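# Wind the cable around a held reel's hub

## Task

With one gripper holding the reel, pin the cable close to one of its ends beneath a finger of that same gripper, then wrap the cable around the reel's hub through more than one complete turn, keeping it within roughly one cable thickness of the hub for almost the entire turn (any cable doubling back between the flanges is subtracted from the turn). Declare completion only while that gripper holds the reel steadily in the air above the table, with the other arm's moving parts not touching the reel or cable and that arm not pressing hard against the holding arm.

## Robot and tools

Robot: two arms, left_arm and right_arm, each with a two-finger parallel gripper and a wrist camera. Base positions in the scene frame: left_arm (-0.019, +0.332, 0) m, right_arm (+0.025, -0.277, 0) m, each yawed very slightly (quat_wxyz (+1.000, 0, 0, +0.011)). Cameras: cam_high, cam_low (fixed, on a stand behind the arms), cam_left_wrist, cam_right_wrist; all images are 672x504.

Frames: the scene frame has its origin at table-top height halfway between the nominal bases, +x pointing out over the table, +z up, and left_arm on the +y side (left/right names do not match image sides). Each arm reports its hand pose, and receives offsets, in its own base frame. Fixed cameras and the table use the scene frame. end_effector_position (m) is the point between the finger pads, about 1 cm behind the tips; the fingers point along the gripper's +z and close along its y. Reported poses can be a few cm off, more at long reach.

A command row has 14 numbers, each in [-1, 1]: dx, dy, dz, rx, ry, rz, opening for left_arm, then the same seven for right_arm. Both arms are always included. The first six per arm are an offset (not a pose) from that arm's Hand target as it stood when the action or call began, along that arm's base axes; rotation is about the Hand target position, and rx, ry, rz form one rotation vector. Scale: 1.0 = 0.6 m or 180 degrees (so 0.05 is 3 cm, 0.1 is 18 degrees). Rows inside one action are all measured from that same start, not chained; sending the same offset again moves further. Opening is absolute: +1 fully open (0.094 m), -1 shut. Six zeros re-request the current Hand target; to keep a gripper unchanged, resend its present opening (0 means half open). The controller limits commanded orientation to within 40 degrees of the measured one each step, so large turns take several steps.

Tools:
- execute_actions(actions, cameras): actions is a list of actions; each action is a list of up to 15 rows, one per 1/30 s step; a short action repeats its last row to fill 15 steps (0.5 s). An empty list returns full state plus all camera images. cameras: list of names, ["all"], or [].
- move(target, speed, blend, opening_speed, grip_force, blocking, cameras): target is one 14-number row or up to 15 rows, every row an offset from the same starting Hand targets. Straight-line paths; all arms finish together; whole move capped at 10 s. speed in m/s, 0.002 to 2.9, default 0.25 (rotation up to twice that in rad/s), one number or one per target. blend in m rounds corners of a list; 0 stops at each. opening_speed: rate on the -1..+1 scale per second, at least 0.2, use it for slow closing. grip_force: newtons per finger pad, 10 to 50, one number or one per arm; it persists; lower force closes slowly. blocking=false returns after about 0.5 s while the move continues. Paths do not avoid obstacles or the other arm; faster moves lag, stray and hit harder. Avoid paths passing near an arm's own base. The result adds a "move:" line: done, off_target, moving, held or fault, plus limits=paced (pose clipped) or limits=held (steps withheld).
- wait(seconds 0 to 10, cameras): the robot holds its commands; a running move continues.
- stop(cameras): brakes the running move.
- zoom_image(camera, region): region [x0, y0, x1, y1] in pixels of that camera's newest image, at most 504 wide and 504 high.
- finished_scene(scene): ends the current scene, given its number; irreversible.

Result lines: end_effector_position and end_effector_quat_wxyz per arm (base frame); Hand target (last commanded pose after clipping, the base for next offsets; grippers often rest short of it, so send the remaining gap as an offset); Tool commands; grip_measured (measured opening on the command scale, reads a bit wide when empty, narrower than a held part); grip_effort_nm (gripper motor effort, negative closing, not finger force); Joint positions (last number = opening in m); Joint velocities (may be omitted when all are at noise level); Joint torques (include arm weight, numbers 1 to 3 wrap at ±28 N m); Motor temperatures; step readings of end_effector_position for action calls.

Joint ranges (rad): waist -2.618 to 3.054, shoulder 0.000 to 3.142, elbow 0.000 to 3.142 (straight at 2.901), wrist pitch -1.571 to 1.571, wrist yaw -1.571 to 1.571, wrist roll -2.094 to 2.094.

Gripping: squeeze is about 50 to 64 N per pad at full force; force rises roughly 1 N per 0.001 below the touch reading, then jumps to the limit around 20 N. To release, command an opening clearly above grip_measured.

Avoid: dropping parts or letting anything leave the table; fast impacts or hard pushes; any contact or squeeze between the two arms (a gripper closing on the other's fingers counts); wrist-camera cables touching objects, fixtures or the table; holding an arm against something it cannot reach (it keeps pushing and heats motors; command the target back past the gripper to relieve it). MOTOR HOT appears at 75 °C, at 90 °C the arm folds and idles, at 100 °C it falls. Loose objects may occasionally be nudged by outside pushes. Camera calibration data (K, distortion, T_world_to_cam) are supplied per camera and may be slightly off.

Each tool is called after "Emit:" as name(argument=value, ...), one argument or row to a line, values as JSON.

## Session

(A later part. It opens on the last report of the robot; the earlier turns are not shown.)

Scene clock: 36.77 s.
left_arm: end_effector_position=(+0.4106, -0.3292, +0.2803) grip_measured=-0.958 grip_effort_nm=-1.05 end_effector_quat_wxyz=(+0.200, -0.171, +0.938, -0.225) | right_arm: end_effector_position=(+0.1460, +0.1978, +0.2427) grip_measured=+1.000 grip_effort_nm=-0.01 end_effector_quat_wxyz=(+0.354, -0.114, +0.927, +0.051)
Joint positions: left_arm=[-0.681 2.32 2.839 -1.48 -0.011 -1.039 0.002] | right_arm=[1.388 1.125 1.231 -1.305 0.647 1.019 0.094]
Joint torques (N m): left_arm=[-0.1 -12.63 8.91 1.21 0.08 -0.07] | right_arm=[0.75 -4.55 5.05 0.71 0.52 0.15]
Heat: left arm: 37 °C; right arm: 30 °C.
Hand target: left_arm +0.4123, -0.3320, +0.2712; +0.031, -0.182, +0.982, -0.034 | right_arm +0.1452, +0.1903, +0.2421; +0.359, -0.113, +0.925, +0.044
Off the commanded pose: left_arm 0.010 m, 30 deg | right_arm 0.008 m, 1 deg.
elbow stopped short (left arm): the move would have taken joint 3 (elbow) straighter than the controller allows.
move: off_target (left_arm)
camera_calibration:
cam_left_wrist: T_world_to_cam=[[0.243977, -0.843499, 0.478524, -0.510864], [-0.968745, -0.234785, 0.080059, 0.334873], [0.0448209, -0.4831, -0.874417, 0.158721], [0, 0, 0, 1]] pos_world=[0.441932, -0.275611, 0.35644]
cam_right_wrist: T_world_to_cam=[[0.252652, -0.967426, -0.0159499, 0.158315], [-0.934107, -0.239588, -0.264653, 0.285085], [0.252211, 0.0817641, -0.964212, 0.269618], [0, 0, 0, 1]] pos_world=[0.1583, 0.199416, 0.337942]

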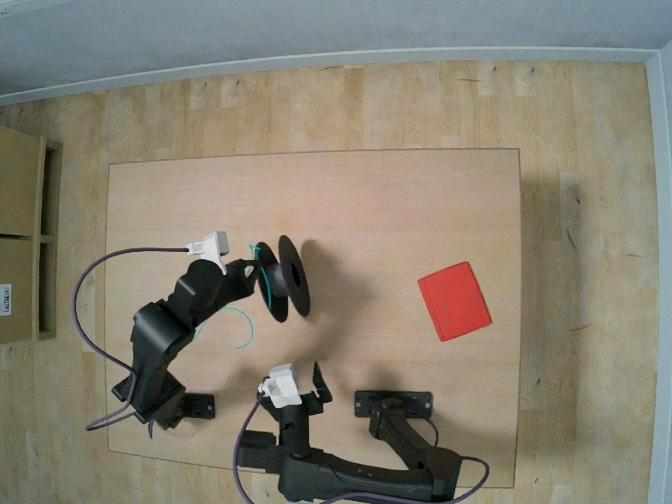

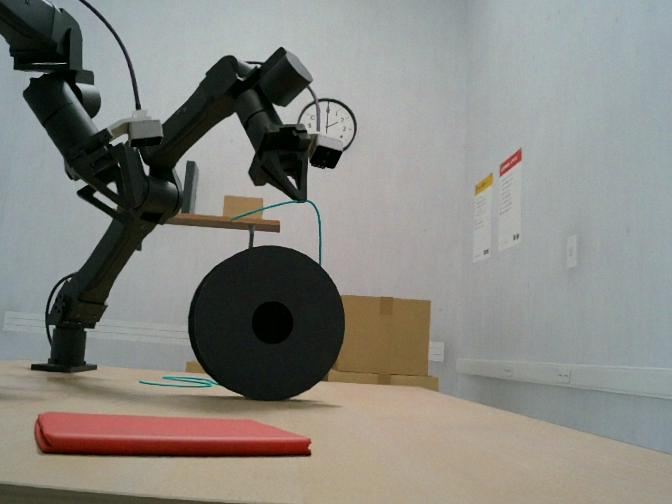

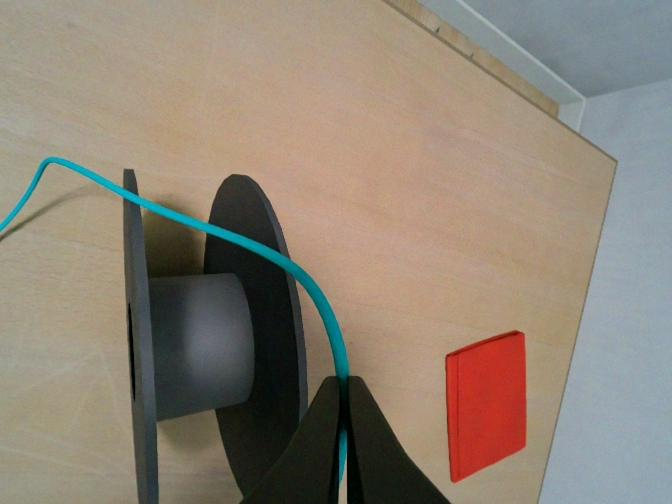

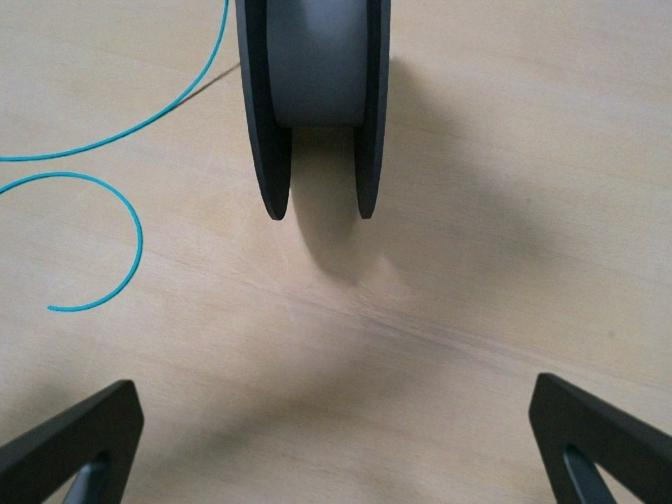

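Emit:
move(
  target=[0,0,-0.07,0,0,0,-1,0.141,-0.003,0,0,0,0,1],
  speed=0.12,
  cameras=["all"],
)

Scene clock: 39.83 s.
left_arm: end_effector_position=(+0.4108, -0.3298, +0.2393) grip_measured=-0.958 grip_effort_nm=-1.05 end_effector_quat_wxyz=(+0.164, -0.174, +0.954, -0.184) | right_arm: end_effector_position=(+0.2268, +0.1882, +0.2435) grip_measured=+1.000 grip_effort_nm=-0.02 end_effector_quat_wxyz=(+0.358, -0.114, +0.926, +0.046)
Joint positions: left_arm=[-0.681 2.389 2.839 -1.523 -0.009 -1.039 0.002] | right_arm=[0.961 1.148 1.211 -1.031 0.454 0.572 0.094]
Joint torques (N m): left_arm=[-0.06 -13.19 9.1 1.05 0.08 -0.07] | right_arm=[-0.68 -3.23 6.22 1.49 0.29 -0.06]
Heat: left arm: 37 °C; right arm: 30 °C.
Hand target: left_arm +0.4122, -0.3321, +0.2292; +0.031, -0.181, +0.982, -0.034 | right_arm +0.2299, +0.1884, +0.2421; +0.359, -0.113, +0.925, +0.044
Off the commanded pose: left_arm 0.011 m, 23 deg | right_arm 0.003 m, 0 deg.
elbow stopped short (left arm): the move would have taken joint 3 (elbow) straighter than the controller allows.
move: off_target (left_arm)
camera_calibration:
cam_left_wrist: T_world_to_cam=[[0.281942, -0.874324, 0.395052, -0.497647], [-0.958801, -0.241839, 0.149045, 0.315279], [-0.0347744, -0.420799, -0.906487, 0.183535], [0, 0, 0, 1]] pos_world=[0.44898, -0.281627, 0.315978]
cam_right_wrist: T_world_to_cam=[[0.249925, -0.96825, -0.0053265, 0.126897], [-0.93263, -0.239245, -0.270116, 0.359407], [0.260266, 0.0724765, -0.962813, 0.250405], [0, 0, 0, 1]] pos_world=[0.238307, 0.190706, 0.338851]

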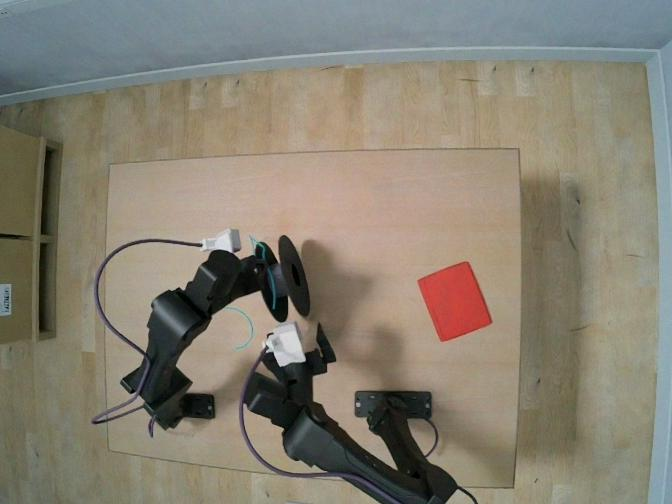

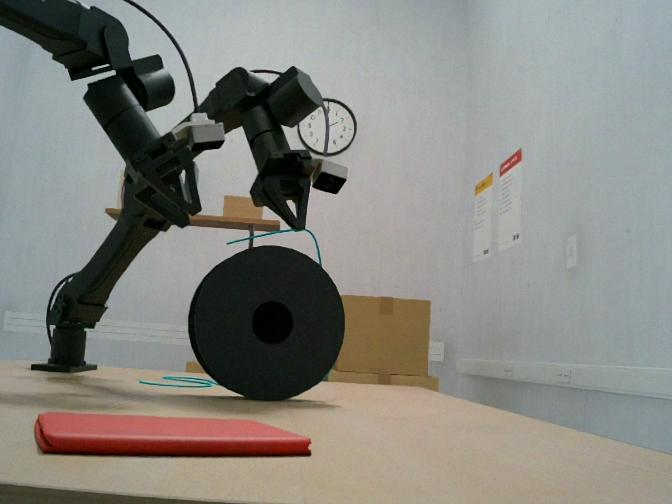

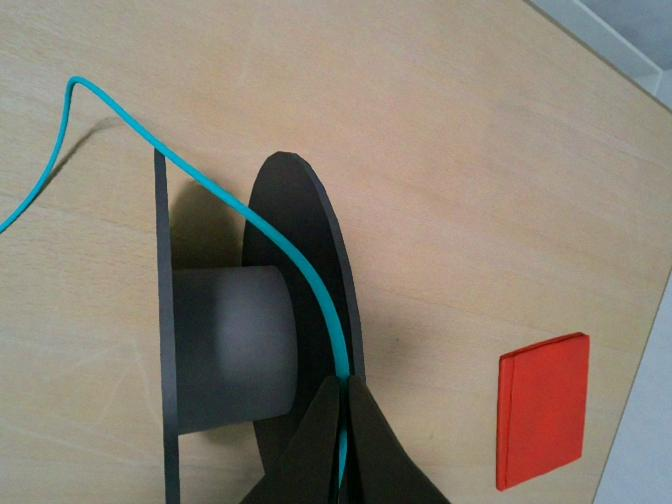

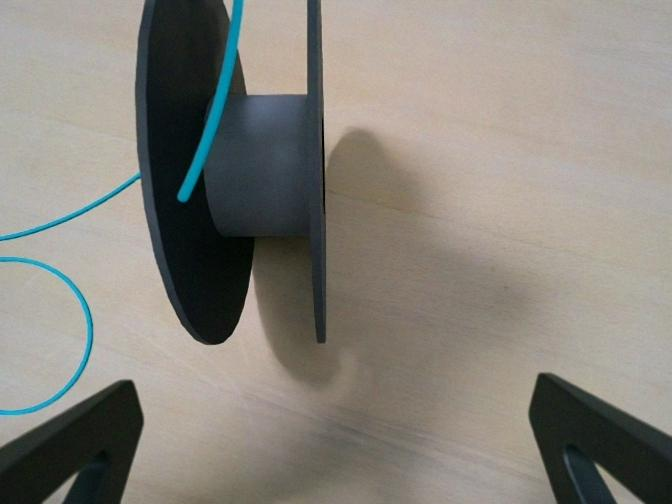

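Emit:
move(
  target=[-0.005,0.02,-0.02,0,0,0.111,-1,0,0,0,0,0,0,1],
  speed=0.1,
  cameras=["all"],
)

Scene clock: 43.93 s.
left_arm: end_effector_position=(+0.4088, -0.3250, +0.2342) grip_measured=-0.958 grip_effort_nm=-1.05 end_effector_quat_wxyz=(+0.130, -0.333, +0.914, -0.194) | right_arm: end_effector_position=(+0.2268, +0.1883, +0.2435) grip_measured=+1.000 grip_effort_nm=-0.01 end_effector_quat_wxyz=(+0.358, -0.114, +0.926, +0.046)
Joint positions: left_arm=[-0.681 2.389 2.829 -1.541 -0.023 -1.374 0.002] | right_arm=[0.961 1.148 1.211 -1.031 0.454 0.572 0.094]
Joint torques (N m): left_arm=[0.36 -14.58 4.79 0.98 -0.13 -0.09] | right_arm=[-0.69 -3.17 6.24 1.49 0.25 -0.04]
Heat: left arm: 37 °C; right arm: 30 °C.
Hand target: left_arm +0.4093, -0.3201, +0.2171; +0.037, -0.349, +0.936, -0.028 | right_arm +0.2299, +0.1884, +0.2421; +0.359, -0.113, +0.925, +0.044
Off the commanded pose: left_arm 0.018 m, 22 deg | right_arm 0.003 m, 0 deg.
elbow stopped short (left arm): the move would have taken joint 3 (elbow) straighter than the controller allows.
joint sent to its limit (left arm) — joint 4 (wrist pitch), lower limit. The joint targets are off in orientation, not in position.
move: off_target (left_arm)
camera_calibration:
cam_left_wrist: T_world_to_cam=[[0.567716, -0.703916, 0.42685, -0.559723], [-0.823139, -0.492843, 0.282041, 0.14711], [0.0118374, -0.511476, -0.859216, 0.121281], [0, 0, 0, 1]] pos_world=[0.43742, -0.259464, 0.301633]
cam_right_wrist: T_world_to_cam=[[0.250669, -0.96806, -0.0050212, 0.126677], [-0.932457, -0.24005, -0.270001, 0.359477], [0.260172, 0.072363, -0.962847, 0.250357], [0, 0, 0, 1]] pos_world=[0.238307, 0.190807, 0.338751]

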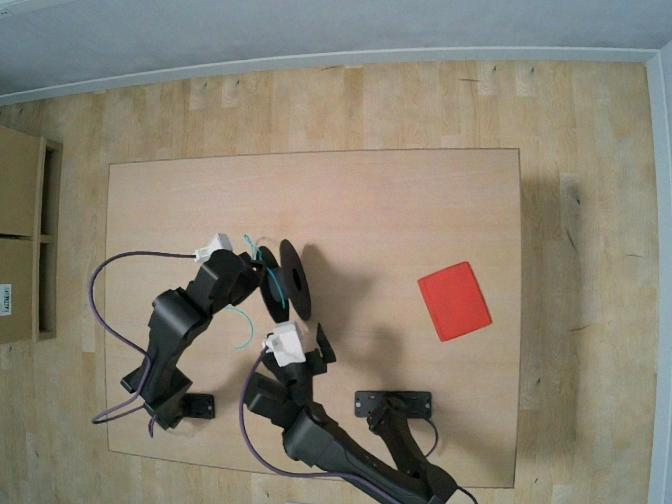

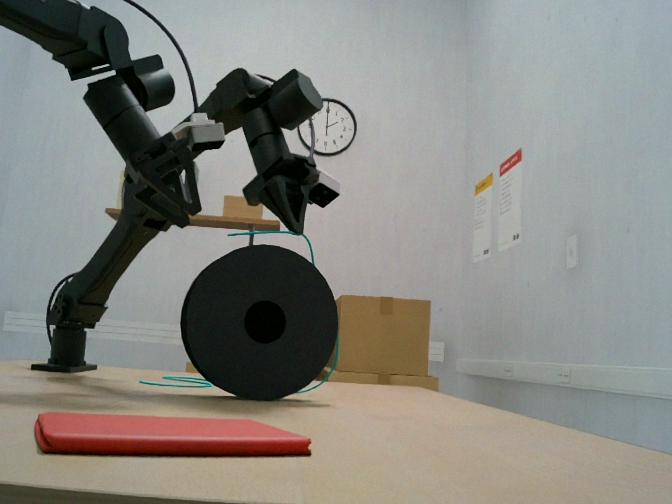

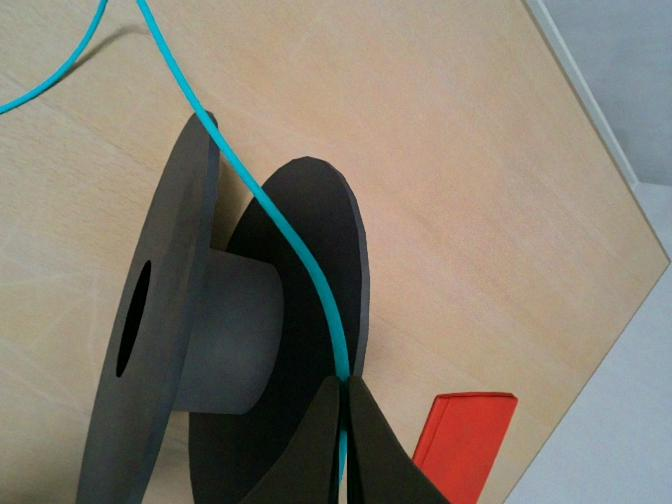

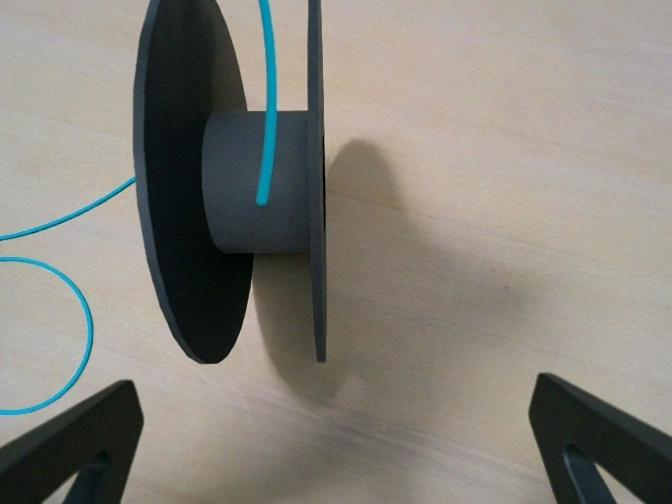

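Emit:
move(
  target=[-0.006,0.015,-0.085,0,0,0,-1,0,0,0,0,0,0,1],
  speed=0.1,
  cameras=["all"],
)

Scene clock: 46.40 s.
left_arm: end_effector_position=(+0.4047, -0.3176, +0.1901) grip_measured=-0.958 grip_effort_nm=-1.05 end_effector_quat_wxyz=(+0.097, -0.340, +0.925, -0.138) | right_arm: end_effector_position=(+0.2268, +0.1883, +0.2435) grip_measured=+1.000 grip_effort_nm=-0.02 end_effector_quat_wxyz=(+0.358, -0.114, +0.926, +0.046)
Joint positions: left_arm=[-0.675 2.41 2.718 -1.542 -0.023 -1.375 0.002] | right_arm=[0.961 1.148 1.211 -1.031 0.454 0.572 0.094]
Joint torques (N m): left_arm=[0.77 -13.82 5.08 0.76 -0.1 0.01] | right_arm=[-0.69 -3.22 6.24 1.51 0.25 -0.06]
Heat: left arm: 37 °C; right arm: 30 °C.
Hand target: left_arm +0.4057, -0.3110, +0.1662; +0.036, -0.349, +0.936, -0.028 | right_arm +0.2299, +0.1884, +0.2421; +0.359, -0.113, +0.925, +0.044
Off the commanded pose: left_arm 0.025 m, 14 deg | right_arm 0.003 m, 0 deg.
joint sent to its limit (left arm) — joint 4 (wrist pitch), lower limit. The joint targets are off in orientation, not in position.
move: off_target (left_arm)
camera_calibration:
cam_left_wrist: T_world_to_cam=[[0.610618, -0.730388, 0.306069, -0.536195], [-0.788279, -0.523531, 0.323314, 0.128117], [-0.0759078, -0.438689, -0.895427, 0.152632], [0, 0, 0, 1]] pos_world=[0.439988, -0.2576, 0.259362]
cam_right_wrist: T_world_to_cam=[[0.250669, -0.96806, -0.0050212, 0.126677], [-0.932457, -0.24005, -0.270001, 0.359477], [0.260172, 0.072363, -0.962847, 0.250357], [0, 0, 0, 1]] pos_world=[0.238307, 0.190807, 0.338751]

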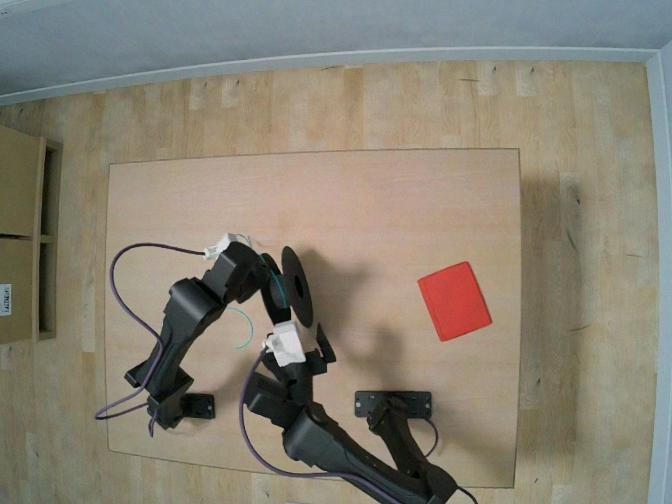

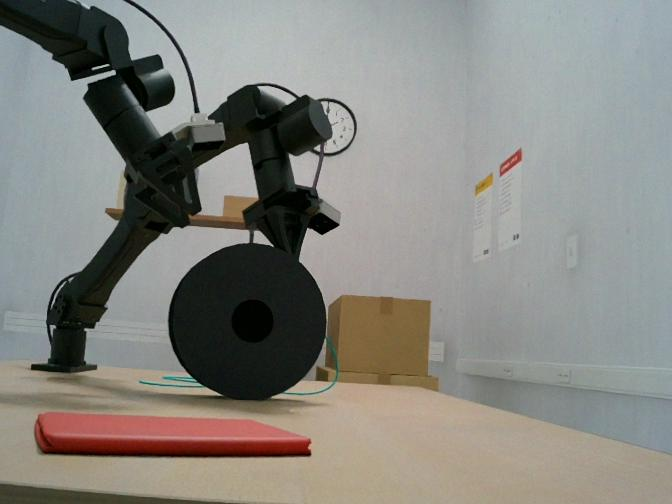

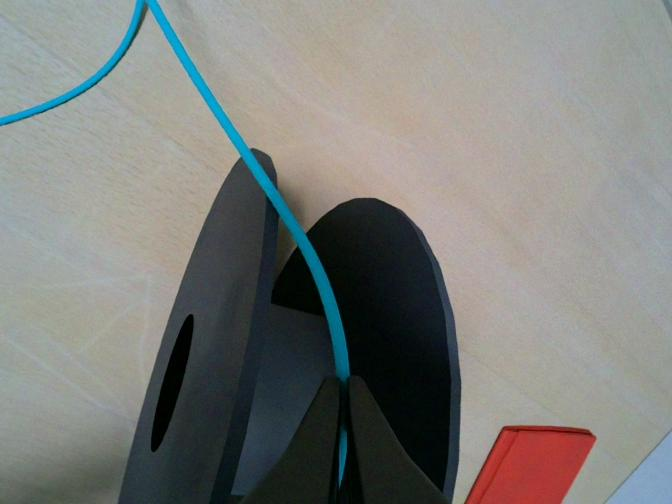

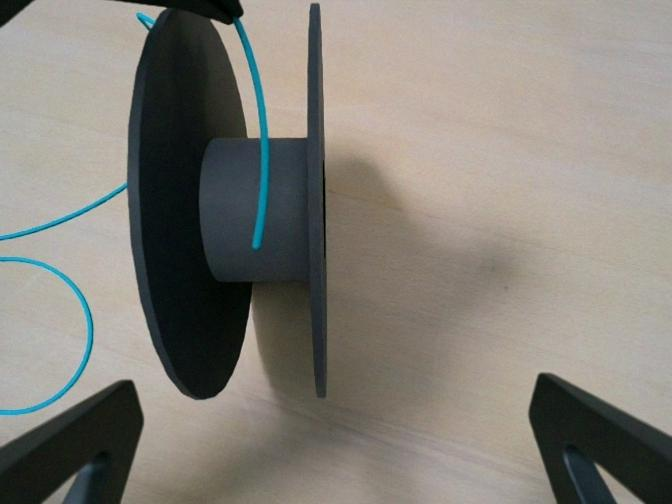

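Emit:
move(
  target=[-0.043,-0.010,-0.045,0,0,0,-1,0,0,0,0,0,0,1],
  speed=0.1,
  cameras=["all"],
)

Emit:
zoom_image(
  camera="cam_low",
  region=[130, 150, 360, 410],
)

Scene clock: 48.90 s.
left_arm: end_effector_position=(+0.3844, -0.3202, +0.1568) grip_measured=-0.958 grip_effort_nm=-1.05 end_effector_quat_wxyz=(+0.064, -0.346, +0.932, -0.091) | right_arm: end_effector_position=(+0.2268, +0.1883, +0.2435) grip_measured=+1.000 grip_effort_nm=-0.02 end_effector_quat_wxyz=(+0.358, -0.114, +0.926, +0.046)
Joint positions: left_arm=[-0.705 2.41 2.604 -1.543 -0.023 -1.413 0.002] | right_arm=[0.961 1.148 1.211 -1.031 0.454 0.572 0.094]
Joint torques (N m): left_arm=[-0.55 -14.82 5.24 0.57 -0.15 -0.1] | right_arm=[-0.66 -3.25 6.16 1.5 0.26 -0.05]
Heat: left arm: 37 °C; right arm: 30 °C.
Hand target: left_arm +0.3798, -0.3171, +0.1391; +0.036, -0.349, +0.936, -0.028 | right_arm +0.2299, +0.1884, +0.2421; +0.359, -0.113, +0.925, +0.044
Off the commanded pose: left_arm 0.018 m, 8 deg | right_arm 0.003 m, 0 deg.
joint sent to its limit (left arm) — joint 4 (wrist pitch), lower limit. The joint targets are off in orientation, not in position.
move: off_target (left_arm)
camera_calibration:
cam_left_wrist: T_world_to_cam=[[0.639724, -0.742367, 0.199108, -0.513738], [-0.752031, -0.551058, 0.36164, 0.0927566], [-0.158749, -0.381085, -0.910809, 0.172829], [0, 0, 0, 1]] pos_world=[0.425843, -0.264405, 0.226159]
cam_right_wrist: T_world_to_cam=[[0.250669, -0.96806, -0.0050212, 0.126677], [-0.932457, -0.24005, -0.270001, 0.359477], [0.260172, 0.072363, -0.962847, 0.250357], [0, 0, 0, 1]] pos_world=[0.238307, 0.190807, 0.338751]

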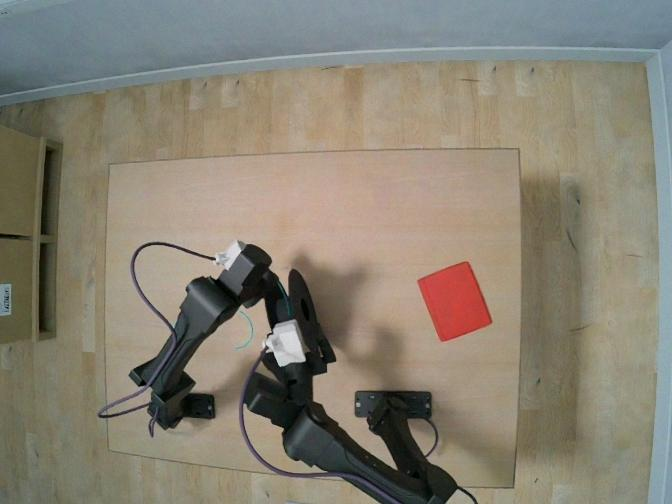

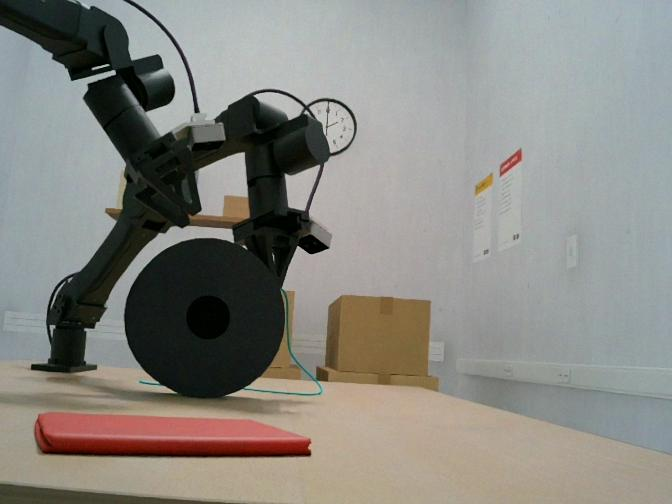

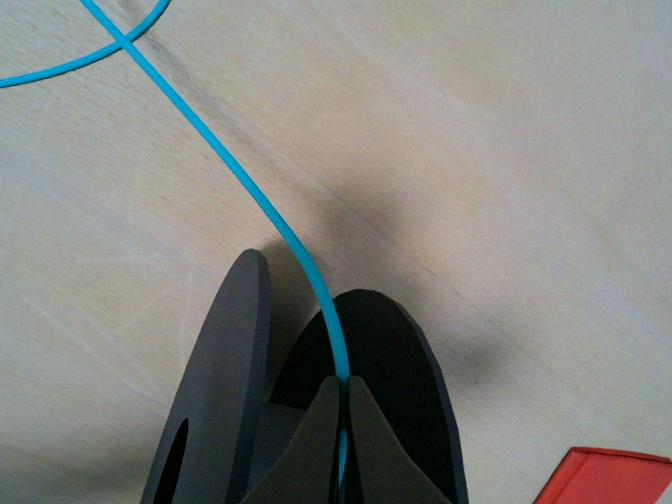

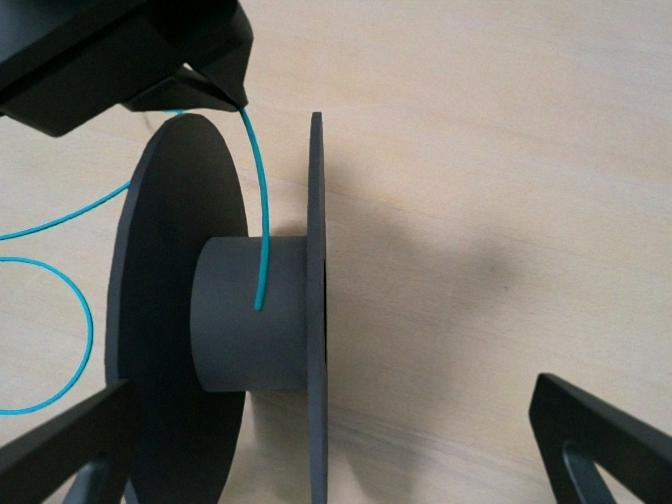

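Scaled by 1.938 from the camera's 672x504 image, which has a finer 960x720 frame.

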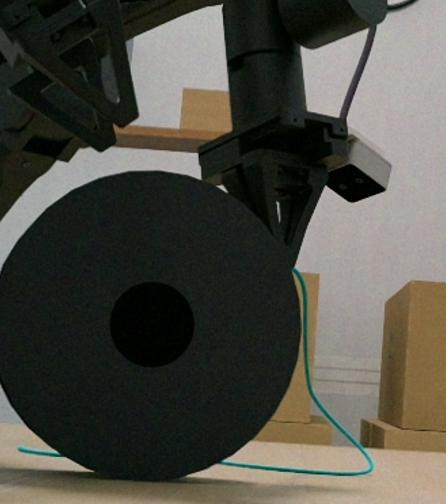

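Emit:
wait(
  seconds=0.1,
  cameras=["cam_right_wrist","cam_left_wrist"],
)

Scene clock: 49.50 s.
left_arm: end_effector_position=(+0.3844, -0.3202, +0.1568) grip_measured=-0.958 grip_effort_nm=-1.05 end_effector_quat_wxyz=(+0.064, -0.346, +0.932, -0.091) | right_arm: end_effector_position=(+0.2268, +0.1883, +0.2435) grip_measured=+1.000 grip_effort_nm=-0.02 end_effector_quat_wxyz=(+0.358, -0.114, +0.926, +0.046)
Joint positions: left_arm=[-0.705 2.41 2.604 -1.543 -0.023 -1.414 0.002] | right_arm=[0.961 1.148 1.211 -1.031 0.454 0.572 0.094]
Joint torques (N m): left_arm=[-0.59 -14.8 5.19 0.55 -0.16 -0.08] | right_arm=[-0.7 -3.25 6.23 1.51 0.26 -0.05]
Heat: left arm: 37 °C; right arm: 30 °C.
Hand target: left_arm +0.3798, -0.3171, +0.1391; +0.036, -0.349, +0.936, -0.028 | right_arm +0.2299, +0.1884, +0.2421; +0.359, -0.113, +0.925, +0.044
Tool commands: left_gripper/opening=-1.0 right_gripper/opening=+1.0
Off the commanded pose: left_arm 0.018 m, 8 deg | right_arm 0.003 m, 0 deg.
wait: 0.10 s; at rest from the start
camera_calibration:
cam_left_wrist: T_world_to_cam=[[0.640302, -0.741869, 0.19911, -0.513778], [-0.751585, -0.551599, 0.361744, 0.092455], [-0.158538, -0.381274, -0.910767, 0.172717], [0, 0, 0, 1]] pos_world=[0.425843, -0.264305, 0.226159]
cam_right_wrist: T_world_to_cam=[[0.250669, -0.96806, -0.0050212, 0.126677], [-0.932457, -0.24005, -0.270001, 0.359477], [0.260172, 0.072363, -0.962847, 0.250357], [0, 0, 0, 1]] pos_world=[0.238307, 0.190807, 0.338751]
Images, in order (width x height): cam_left_wrist 672x504, cam_right_wrist 672x504.

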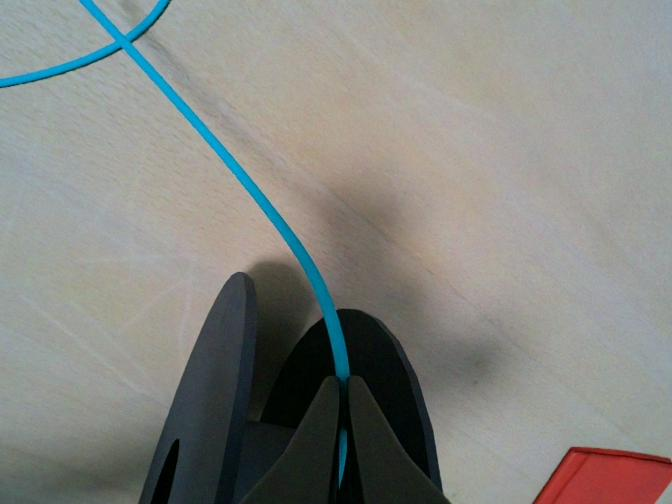

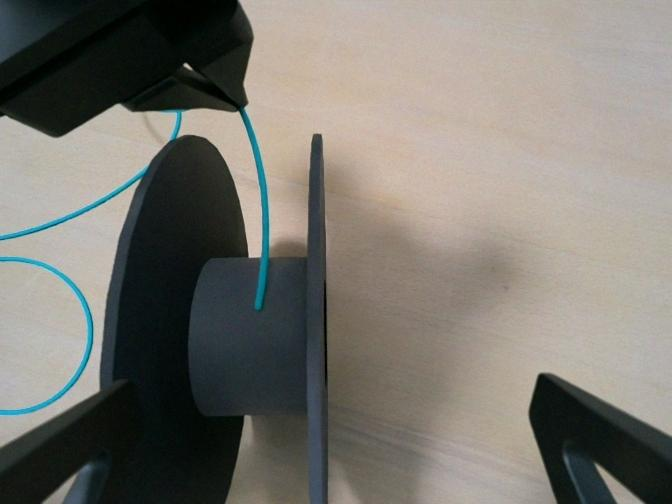

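Emit:
move(
  target=[
    [0,0,0,0,0,0,-1,-0.05,0.03,-0.09,0,0,0,0.45],
    [0,0,0,0,0,0,-1,-0.05,0.03,-0.09,0,0,0,-0.93],
  ],
  speed=0.2,
  cameras=["all"],
)

Scene clock: 51.97 s.
left_arm: end_effector_position=(+0.3844, -0.3202, +0.1568) grip_measured=-0.958 grip_effort_nm=-1.06 end_effector_quat_wxyz=(+0.064, -0.346, +0.932, -0.091) | right_arm: end_effector_position=(+0.1996, +0.2064, +0.1865) grip_measured=-0.913 grip_effort_nm=-1.00 end_effector_quat_wxyz=(+0.351, -0.117, +0.928, +0.040)
Joint positions: left_arm=[-0.705 2.41 2.604 -1.543 -0.023 -1.414 0.002] | right_arm=[1.126 1.148 1.003 -0.918 0.537 0.731 0.004]
Joint torques (N m): left_arm=[-0.58 -14.79 5.24 0.57 -0.15 -0.09] | right_arm=[0.59 -4.82 5.83 1.35 0.44 0.11]
Heat: left arm: 37 °C; right arm: 30 °C.
Hand target: left_arm +0.3798, -0.3171, +0.1391; +0.036, -0.349, +0.936, -0.028 | right_arm +0.1999, +0.2064, +0.1882; +0.359, -0.113, +0.925, +0.044
Off the commanded pose: left_arm 0.019 m, 8 deg | right_arm 0.002 m, 1 deg.
joint sent to its limit (left arm) — joint 4 (wrist pitch), lower limit. The joint targets are off in orientation, not in position.
move: off_target (left_arm)
camera_calibration:
cam_left_wrist: T_world_to_cam=[[0.640302, -0.741869, 0.19911, -0.513778], [-0.751585, -0.551599, 0.361744, 0.092455], [-0.158538, -0.381274, -0.910767, 0.172717], [0, 0, 0, 1]] pos_world=[0.425843, -0.264305, 0.226159]
cam_right_wrist: T_world_to_cam=[[0.25217, -0.967664, 0.0061133, 0.148337], [-0.935523, -0.245399, -0.254117, 0.321808], [0.2474, 0.0583616, -0.967154, 0.207582], [0, 0, 0, 1]] pos_world=[0.212297, 0.210397, 0.281634]

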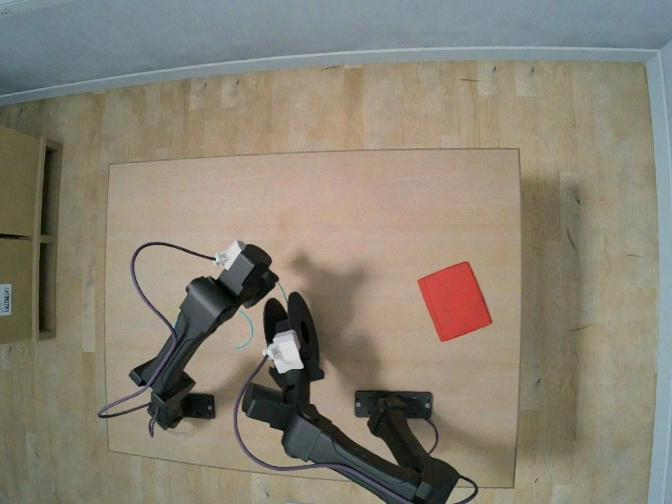

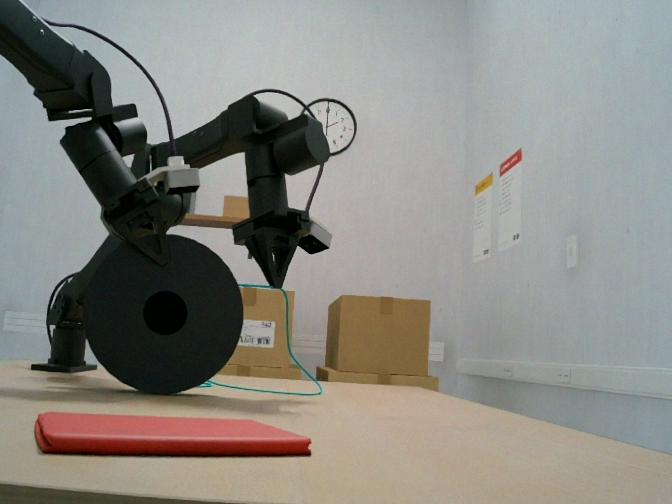

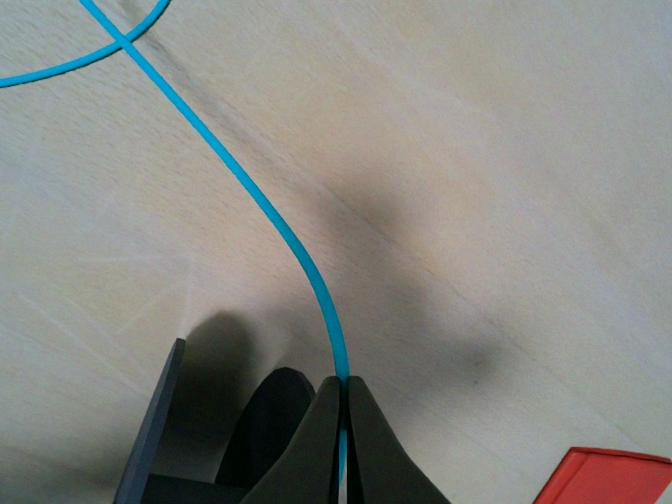

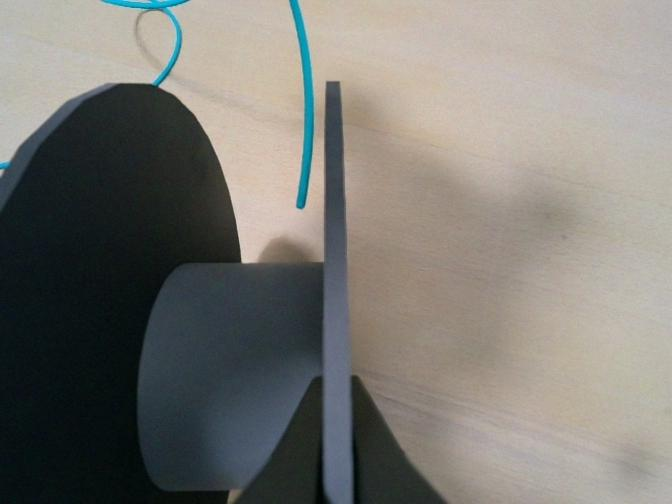

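Emit:
move(
  target=[0,0,0,0,0,0,-1,-0.0355,-0.009,-0.005,0.0267,-0.1078,0,-0.93],
  speed=0.08,
  cameras=["all"],
)

Scene clock: 57.77 s.
left_arm: end_effector_position=(+0.3844, -0.3202, +0.1568) grip_measured=-0.958 grip_effort_nm=-1.05 end_effector_quat_wxyz=(+0.064, -0.346, +0.932, -0.091) | right_arm: end_effector_position=(+0.1766, +0.2034, +0.1797) grip_measured=-0.914 grip_effort_nm=-1.05 end_effector_quat_wxyz=(+0.499, -0.117, +0.857, +0.058)
Joint positions: left_arm=[-0.705 2.41 2.604 -1.543 -0.023 -1.414 0.002] | right_arm=[1.414 0.986 0.699 -0.676 0.923 0.833 0.004]
Joint torques (N m): left_arm=[-0.61 -14.83 5.19 0.55 -0.17 -0.09] | right_arm=[0.65 -3.86 5.78 1.47 0.8 0.13]
Motor temperatures (°C): left_arm=[21 26 36 27 22 21 26] | right_arm=[23 21 30 25 22 23 21]
Heat: left arm: 36 °C; right arm: 30 °C.
Hand target: left_arm +0.3798, -0.3171, +0.1391; +0.036, -0.349, +0.936, -0.028 | right_arm +0.1786, +0.2010, +0.1851; +0.514, -0.104, +0.849, +0.063
Off the commanded pose: left_arm 0.019 m, 8 deg | right_arm 0.006 m, 3 deg.
joint sent to its limit (left arm) — joint 4 (wrist pitch), lower limit. The joint targets are off in orientation, not in position.
move: off_target (left_arm, right_arm)
camera_calibration:
cam_left_wrist: T_world_to_cam=[[0.640302, -0.741869, 0.19911, -0.513778], [-0.751585, -0.551599, 0.361744, 0.092455], [-0.158538, -0.381274, -0.910767, 0.172717], [0, 0, 0, 1]] pos_world=[0.425843, -0.264305, 0.226159]
cam_right_wrist: T_world_to_cam=[[0.265137, -0.964033, 0.0185129, 0.146065], [-0.799855, -0.230625, -0.554116, 0.324771], [0.538455, 0.132109, -0.832234, 0.116199], [0, 0, 0, 1]] pos_world=[0.158474, 0.200361, 0.273961]

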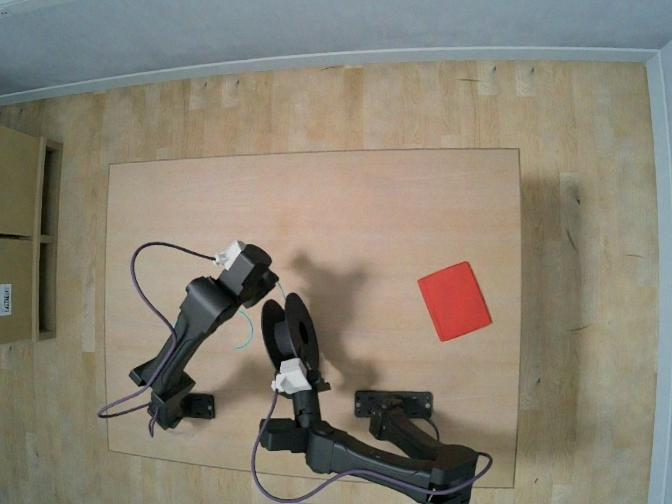

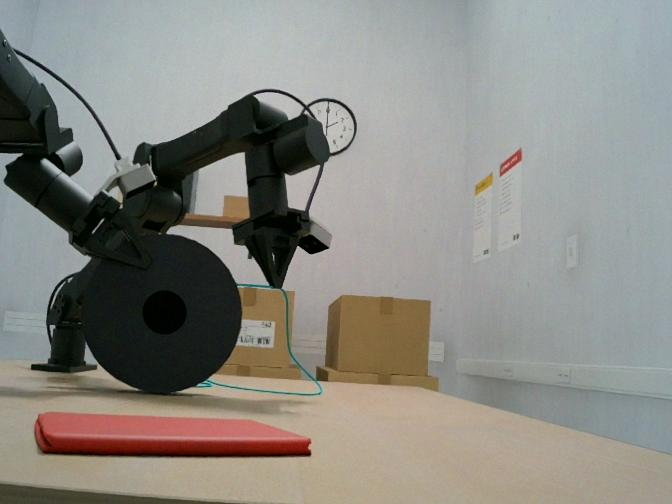

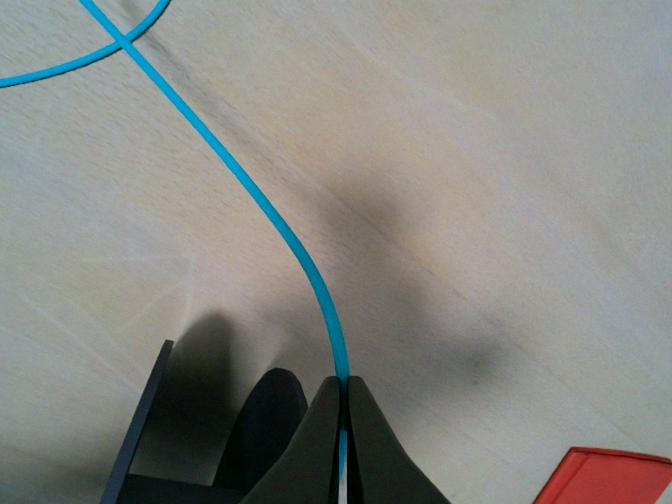

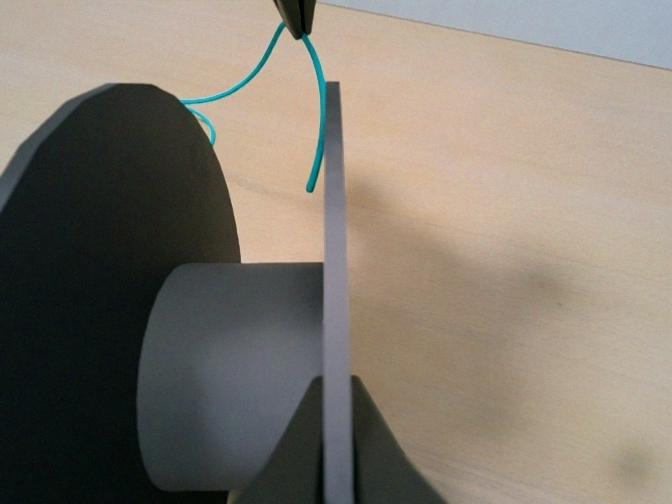

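Emit:
move(
  target=[
    [-0.03,-0.007,0.085,0,0,0,-1,0,0,0,0,0,0,-0.93],
    [-0.145,-0.037,0.085,0,0,0,-1,0,0,0,0,0,0,-0.93],
  ],
  speed=0.1,
  blend=[0.02,0],
  cameras=["all"],
)

Emit:
zoom_image(
  camera="cam_low",
  region=[50, 130, 330, 410],
)

Scene clock: 61.43 s.
left_arm: end_effector_position=(+0.2961, -0.3489, +0.1789) grip_measured=-0.958 grip_effort_nm=-1.05 end_effector_quat_wxyz=(+0.043, -0.343, +0.935, -0.080) | right_arm: end_effector_position=(+0.1766, +0.2034, +0.1798) grip_measured=-0.914 grip_effort_nm=-1.05 end_effector_quat_wxyz=(+0.499, -0.117, +0.857, +0.058)
Joint positions: left_arm=[-0.881 2.222 2.375 -1.544 -0.029 -1.58 0.002] | right_arm=[1.414 0.986 0.699 -0.676 0.923 0.833 0.004]
Joint torques (N m): left_arm=[-0.05 -19.22 5.19 0.52 -0.25 -0.09] | right_arm=[0.58 -3.81 5.74 1.48 0.78 0.13]
Heat: left arm: 36 °C; right arm: 30 °C.
Hand target: left_arm +0.2930, -0.3392, +0.1902; +0.037, -0.349, +0.936, -0.029 | right_arm +0.1786, +0.2010, +0.1852; +0.514, -0.104, +0.849, +0.063
Off the commanded pose: left_arm 0.015 m, 6 deg | right_arm 0.006 m, 3 deg.
joint sent to its limit (left arm) — joint 4 (wrist pitch), lower limit. The joint targets are off in orientation, not in position.
move: off_target (left_arm, right_arm)
camera_calibration:
cam_left_wrist: T_world_to_cam=[[0.640178, -0.750577, 0.163724, -0.479575], [-0.740471, -0.546105, 0.391754, -0.00445127], [-0.204631, -0.372026, -0.905386, 0.183769], [0, 0, 0, 1]] pos_world=[0.341322, -0.294022, 0.246643]
cam_right_wrist: T_world_to_cam=[[0.264922, -0.964091, 0.0185774, 0.145994], [-0.799717, -0.230437, -0.554393, 0.32482], [0.538766, 0.132014, -0.832048, 0.116215], [0, 0, 0, 1]] pos_world=[0.158474, 0.20026, 0.274062]

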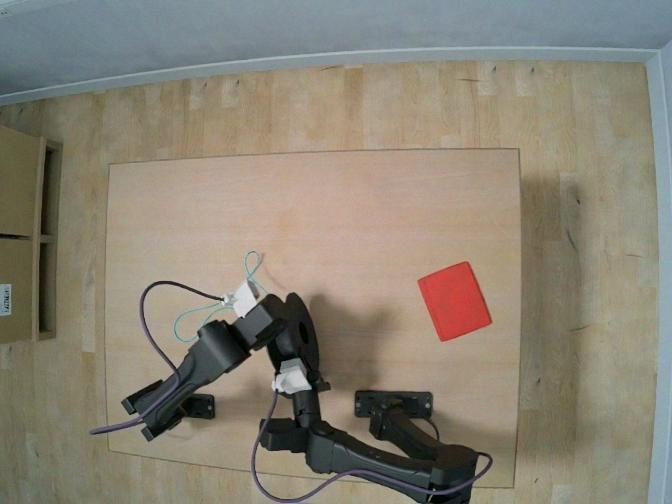

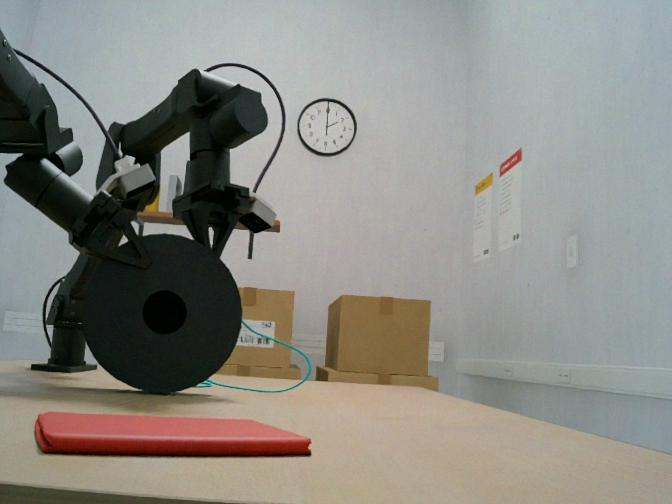

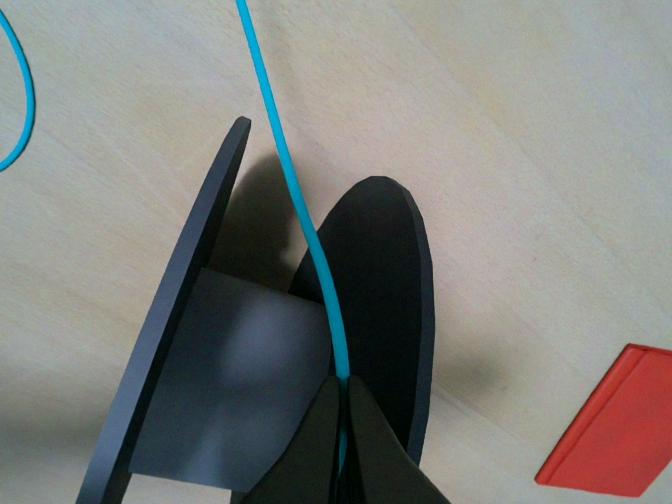

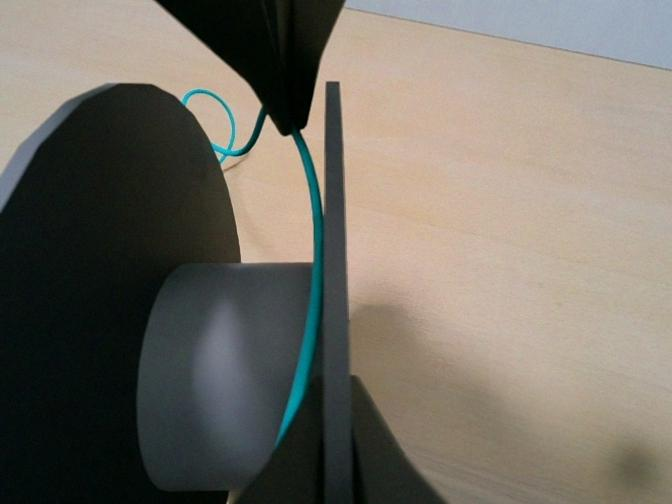

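Scaled by 1.800 from the camera's 672x504 image, which has a finer 960x720 frame.

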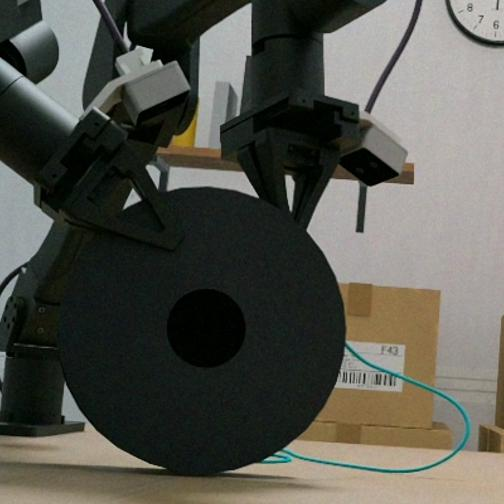

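Emit:
move(
  target=[0,0.014,0.035,0,0,0.045,-1,0,0,0,0,0,0,-0.93],
  speed=0.1,
  cameras=["cam_right_wrist","cam_low"],
)

Emit:
zoom_image(
  camera="cam_right_wrist",
  region=[200, 100, 450, 504],
)

Scene clock: 63.63 s.
left_arm: end_effector_position=(+0.2938, -0.3433, +0.2009) grip_measured=-0.958 grip_effort_nm=-1.05 end_effector_quat_wxyz=(+0.049, -0.403, +0.908, -0.103) | right_arm: end_effector_position=(+0.1766, +0.2034, +0.1798) grip_measured=-0.914 grip_effort_nm=-1.04 end_effector_quat_wxyz=(+0.499, -0.117, +0.857, +0.058)
Joint positions: left_arm=[-0.881 2.164 2.363 -1.544 -0.039 -1.711 0.002] | right_arm=[1.414 0.986 0.699 -0.676 0.923 0.833 0.004]
Joint torques (N m): left_arm=[0.64 -18.48 5.08 0.59 -0.25 -0.08] | right_arm=[0.61 -3.81 5.79 1.46 0.79 0.12]
Heat: left arm: 36 °C; right arm: 30 °C.
Hand target: left_arm +0.2930, -0.3308, +0.2111; +0.039, -0.414, +0.909, -0.026 | right_arm +0.1786, +0.2010, +0.1852; +0.514, -0.104, +0.849, +0.063
Off the commanded pose: left_arm 0.016 m, 9 deg | right_arm 0.006 m, 3 deg.
joint sent to its limit (left arm) — joint 4 (wrist pitch), lower limit. The joint targets are off in orientation, not in position.
move: off_target (left_arm, right_arm)
camera_calibration:
cam_right_wrist: T_world_to_cam=[[0.264922, -0.964091, 0.0185774, 0.145994], [-0.799717, -0.230437, -0.554393, 0.32482], [0.538766, 0.132014, -0.832048, 0.116215], [0, 0, 0, 1]] pos_world=[0.158474, 0.20026, 0.274062]
Images, in order (width x height): cam_low 672x504, cam_right_wrist 672x504.

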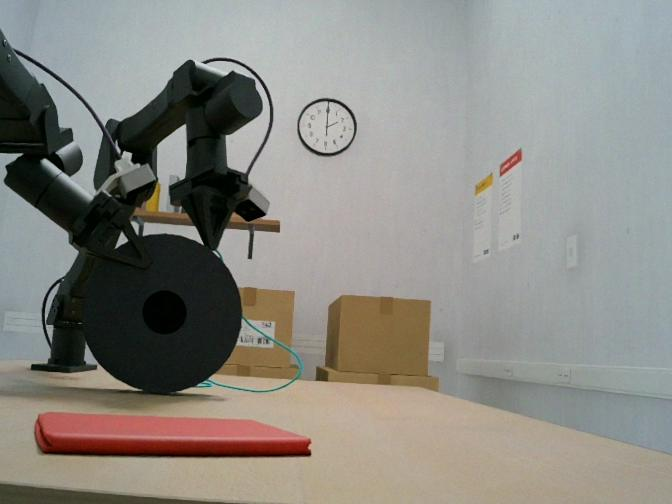

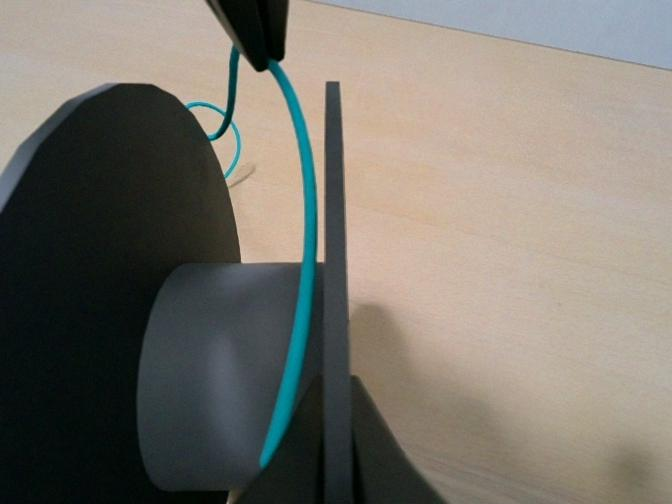

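Scaled by 1.248 from the camera's 672x504 image, which has a finer 960x720 frame.

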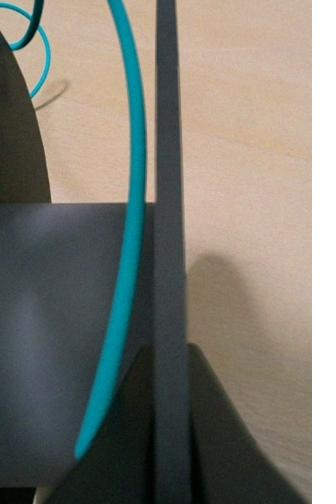

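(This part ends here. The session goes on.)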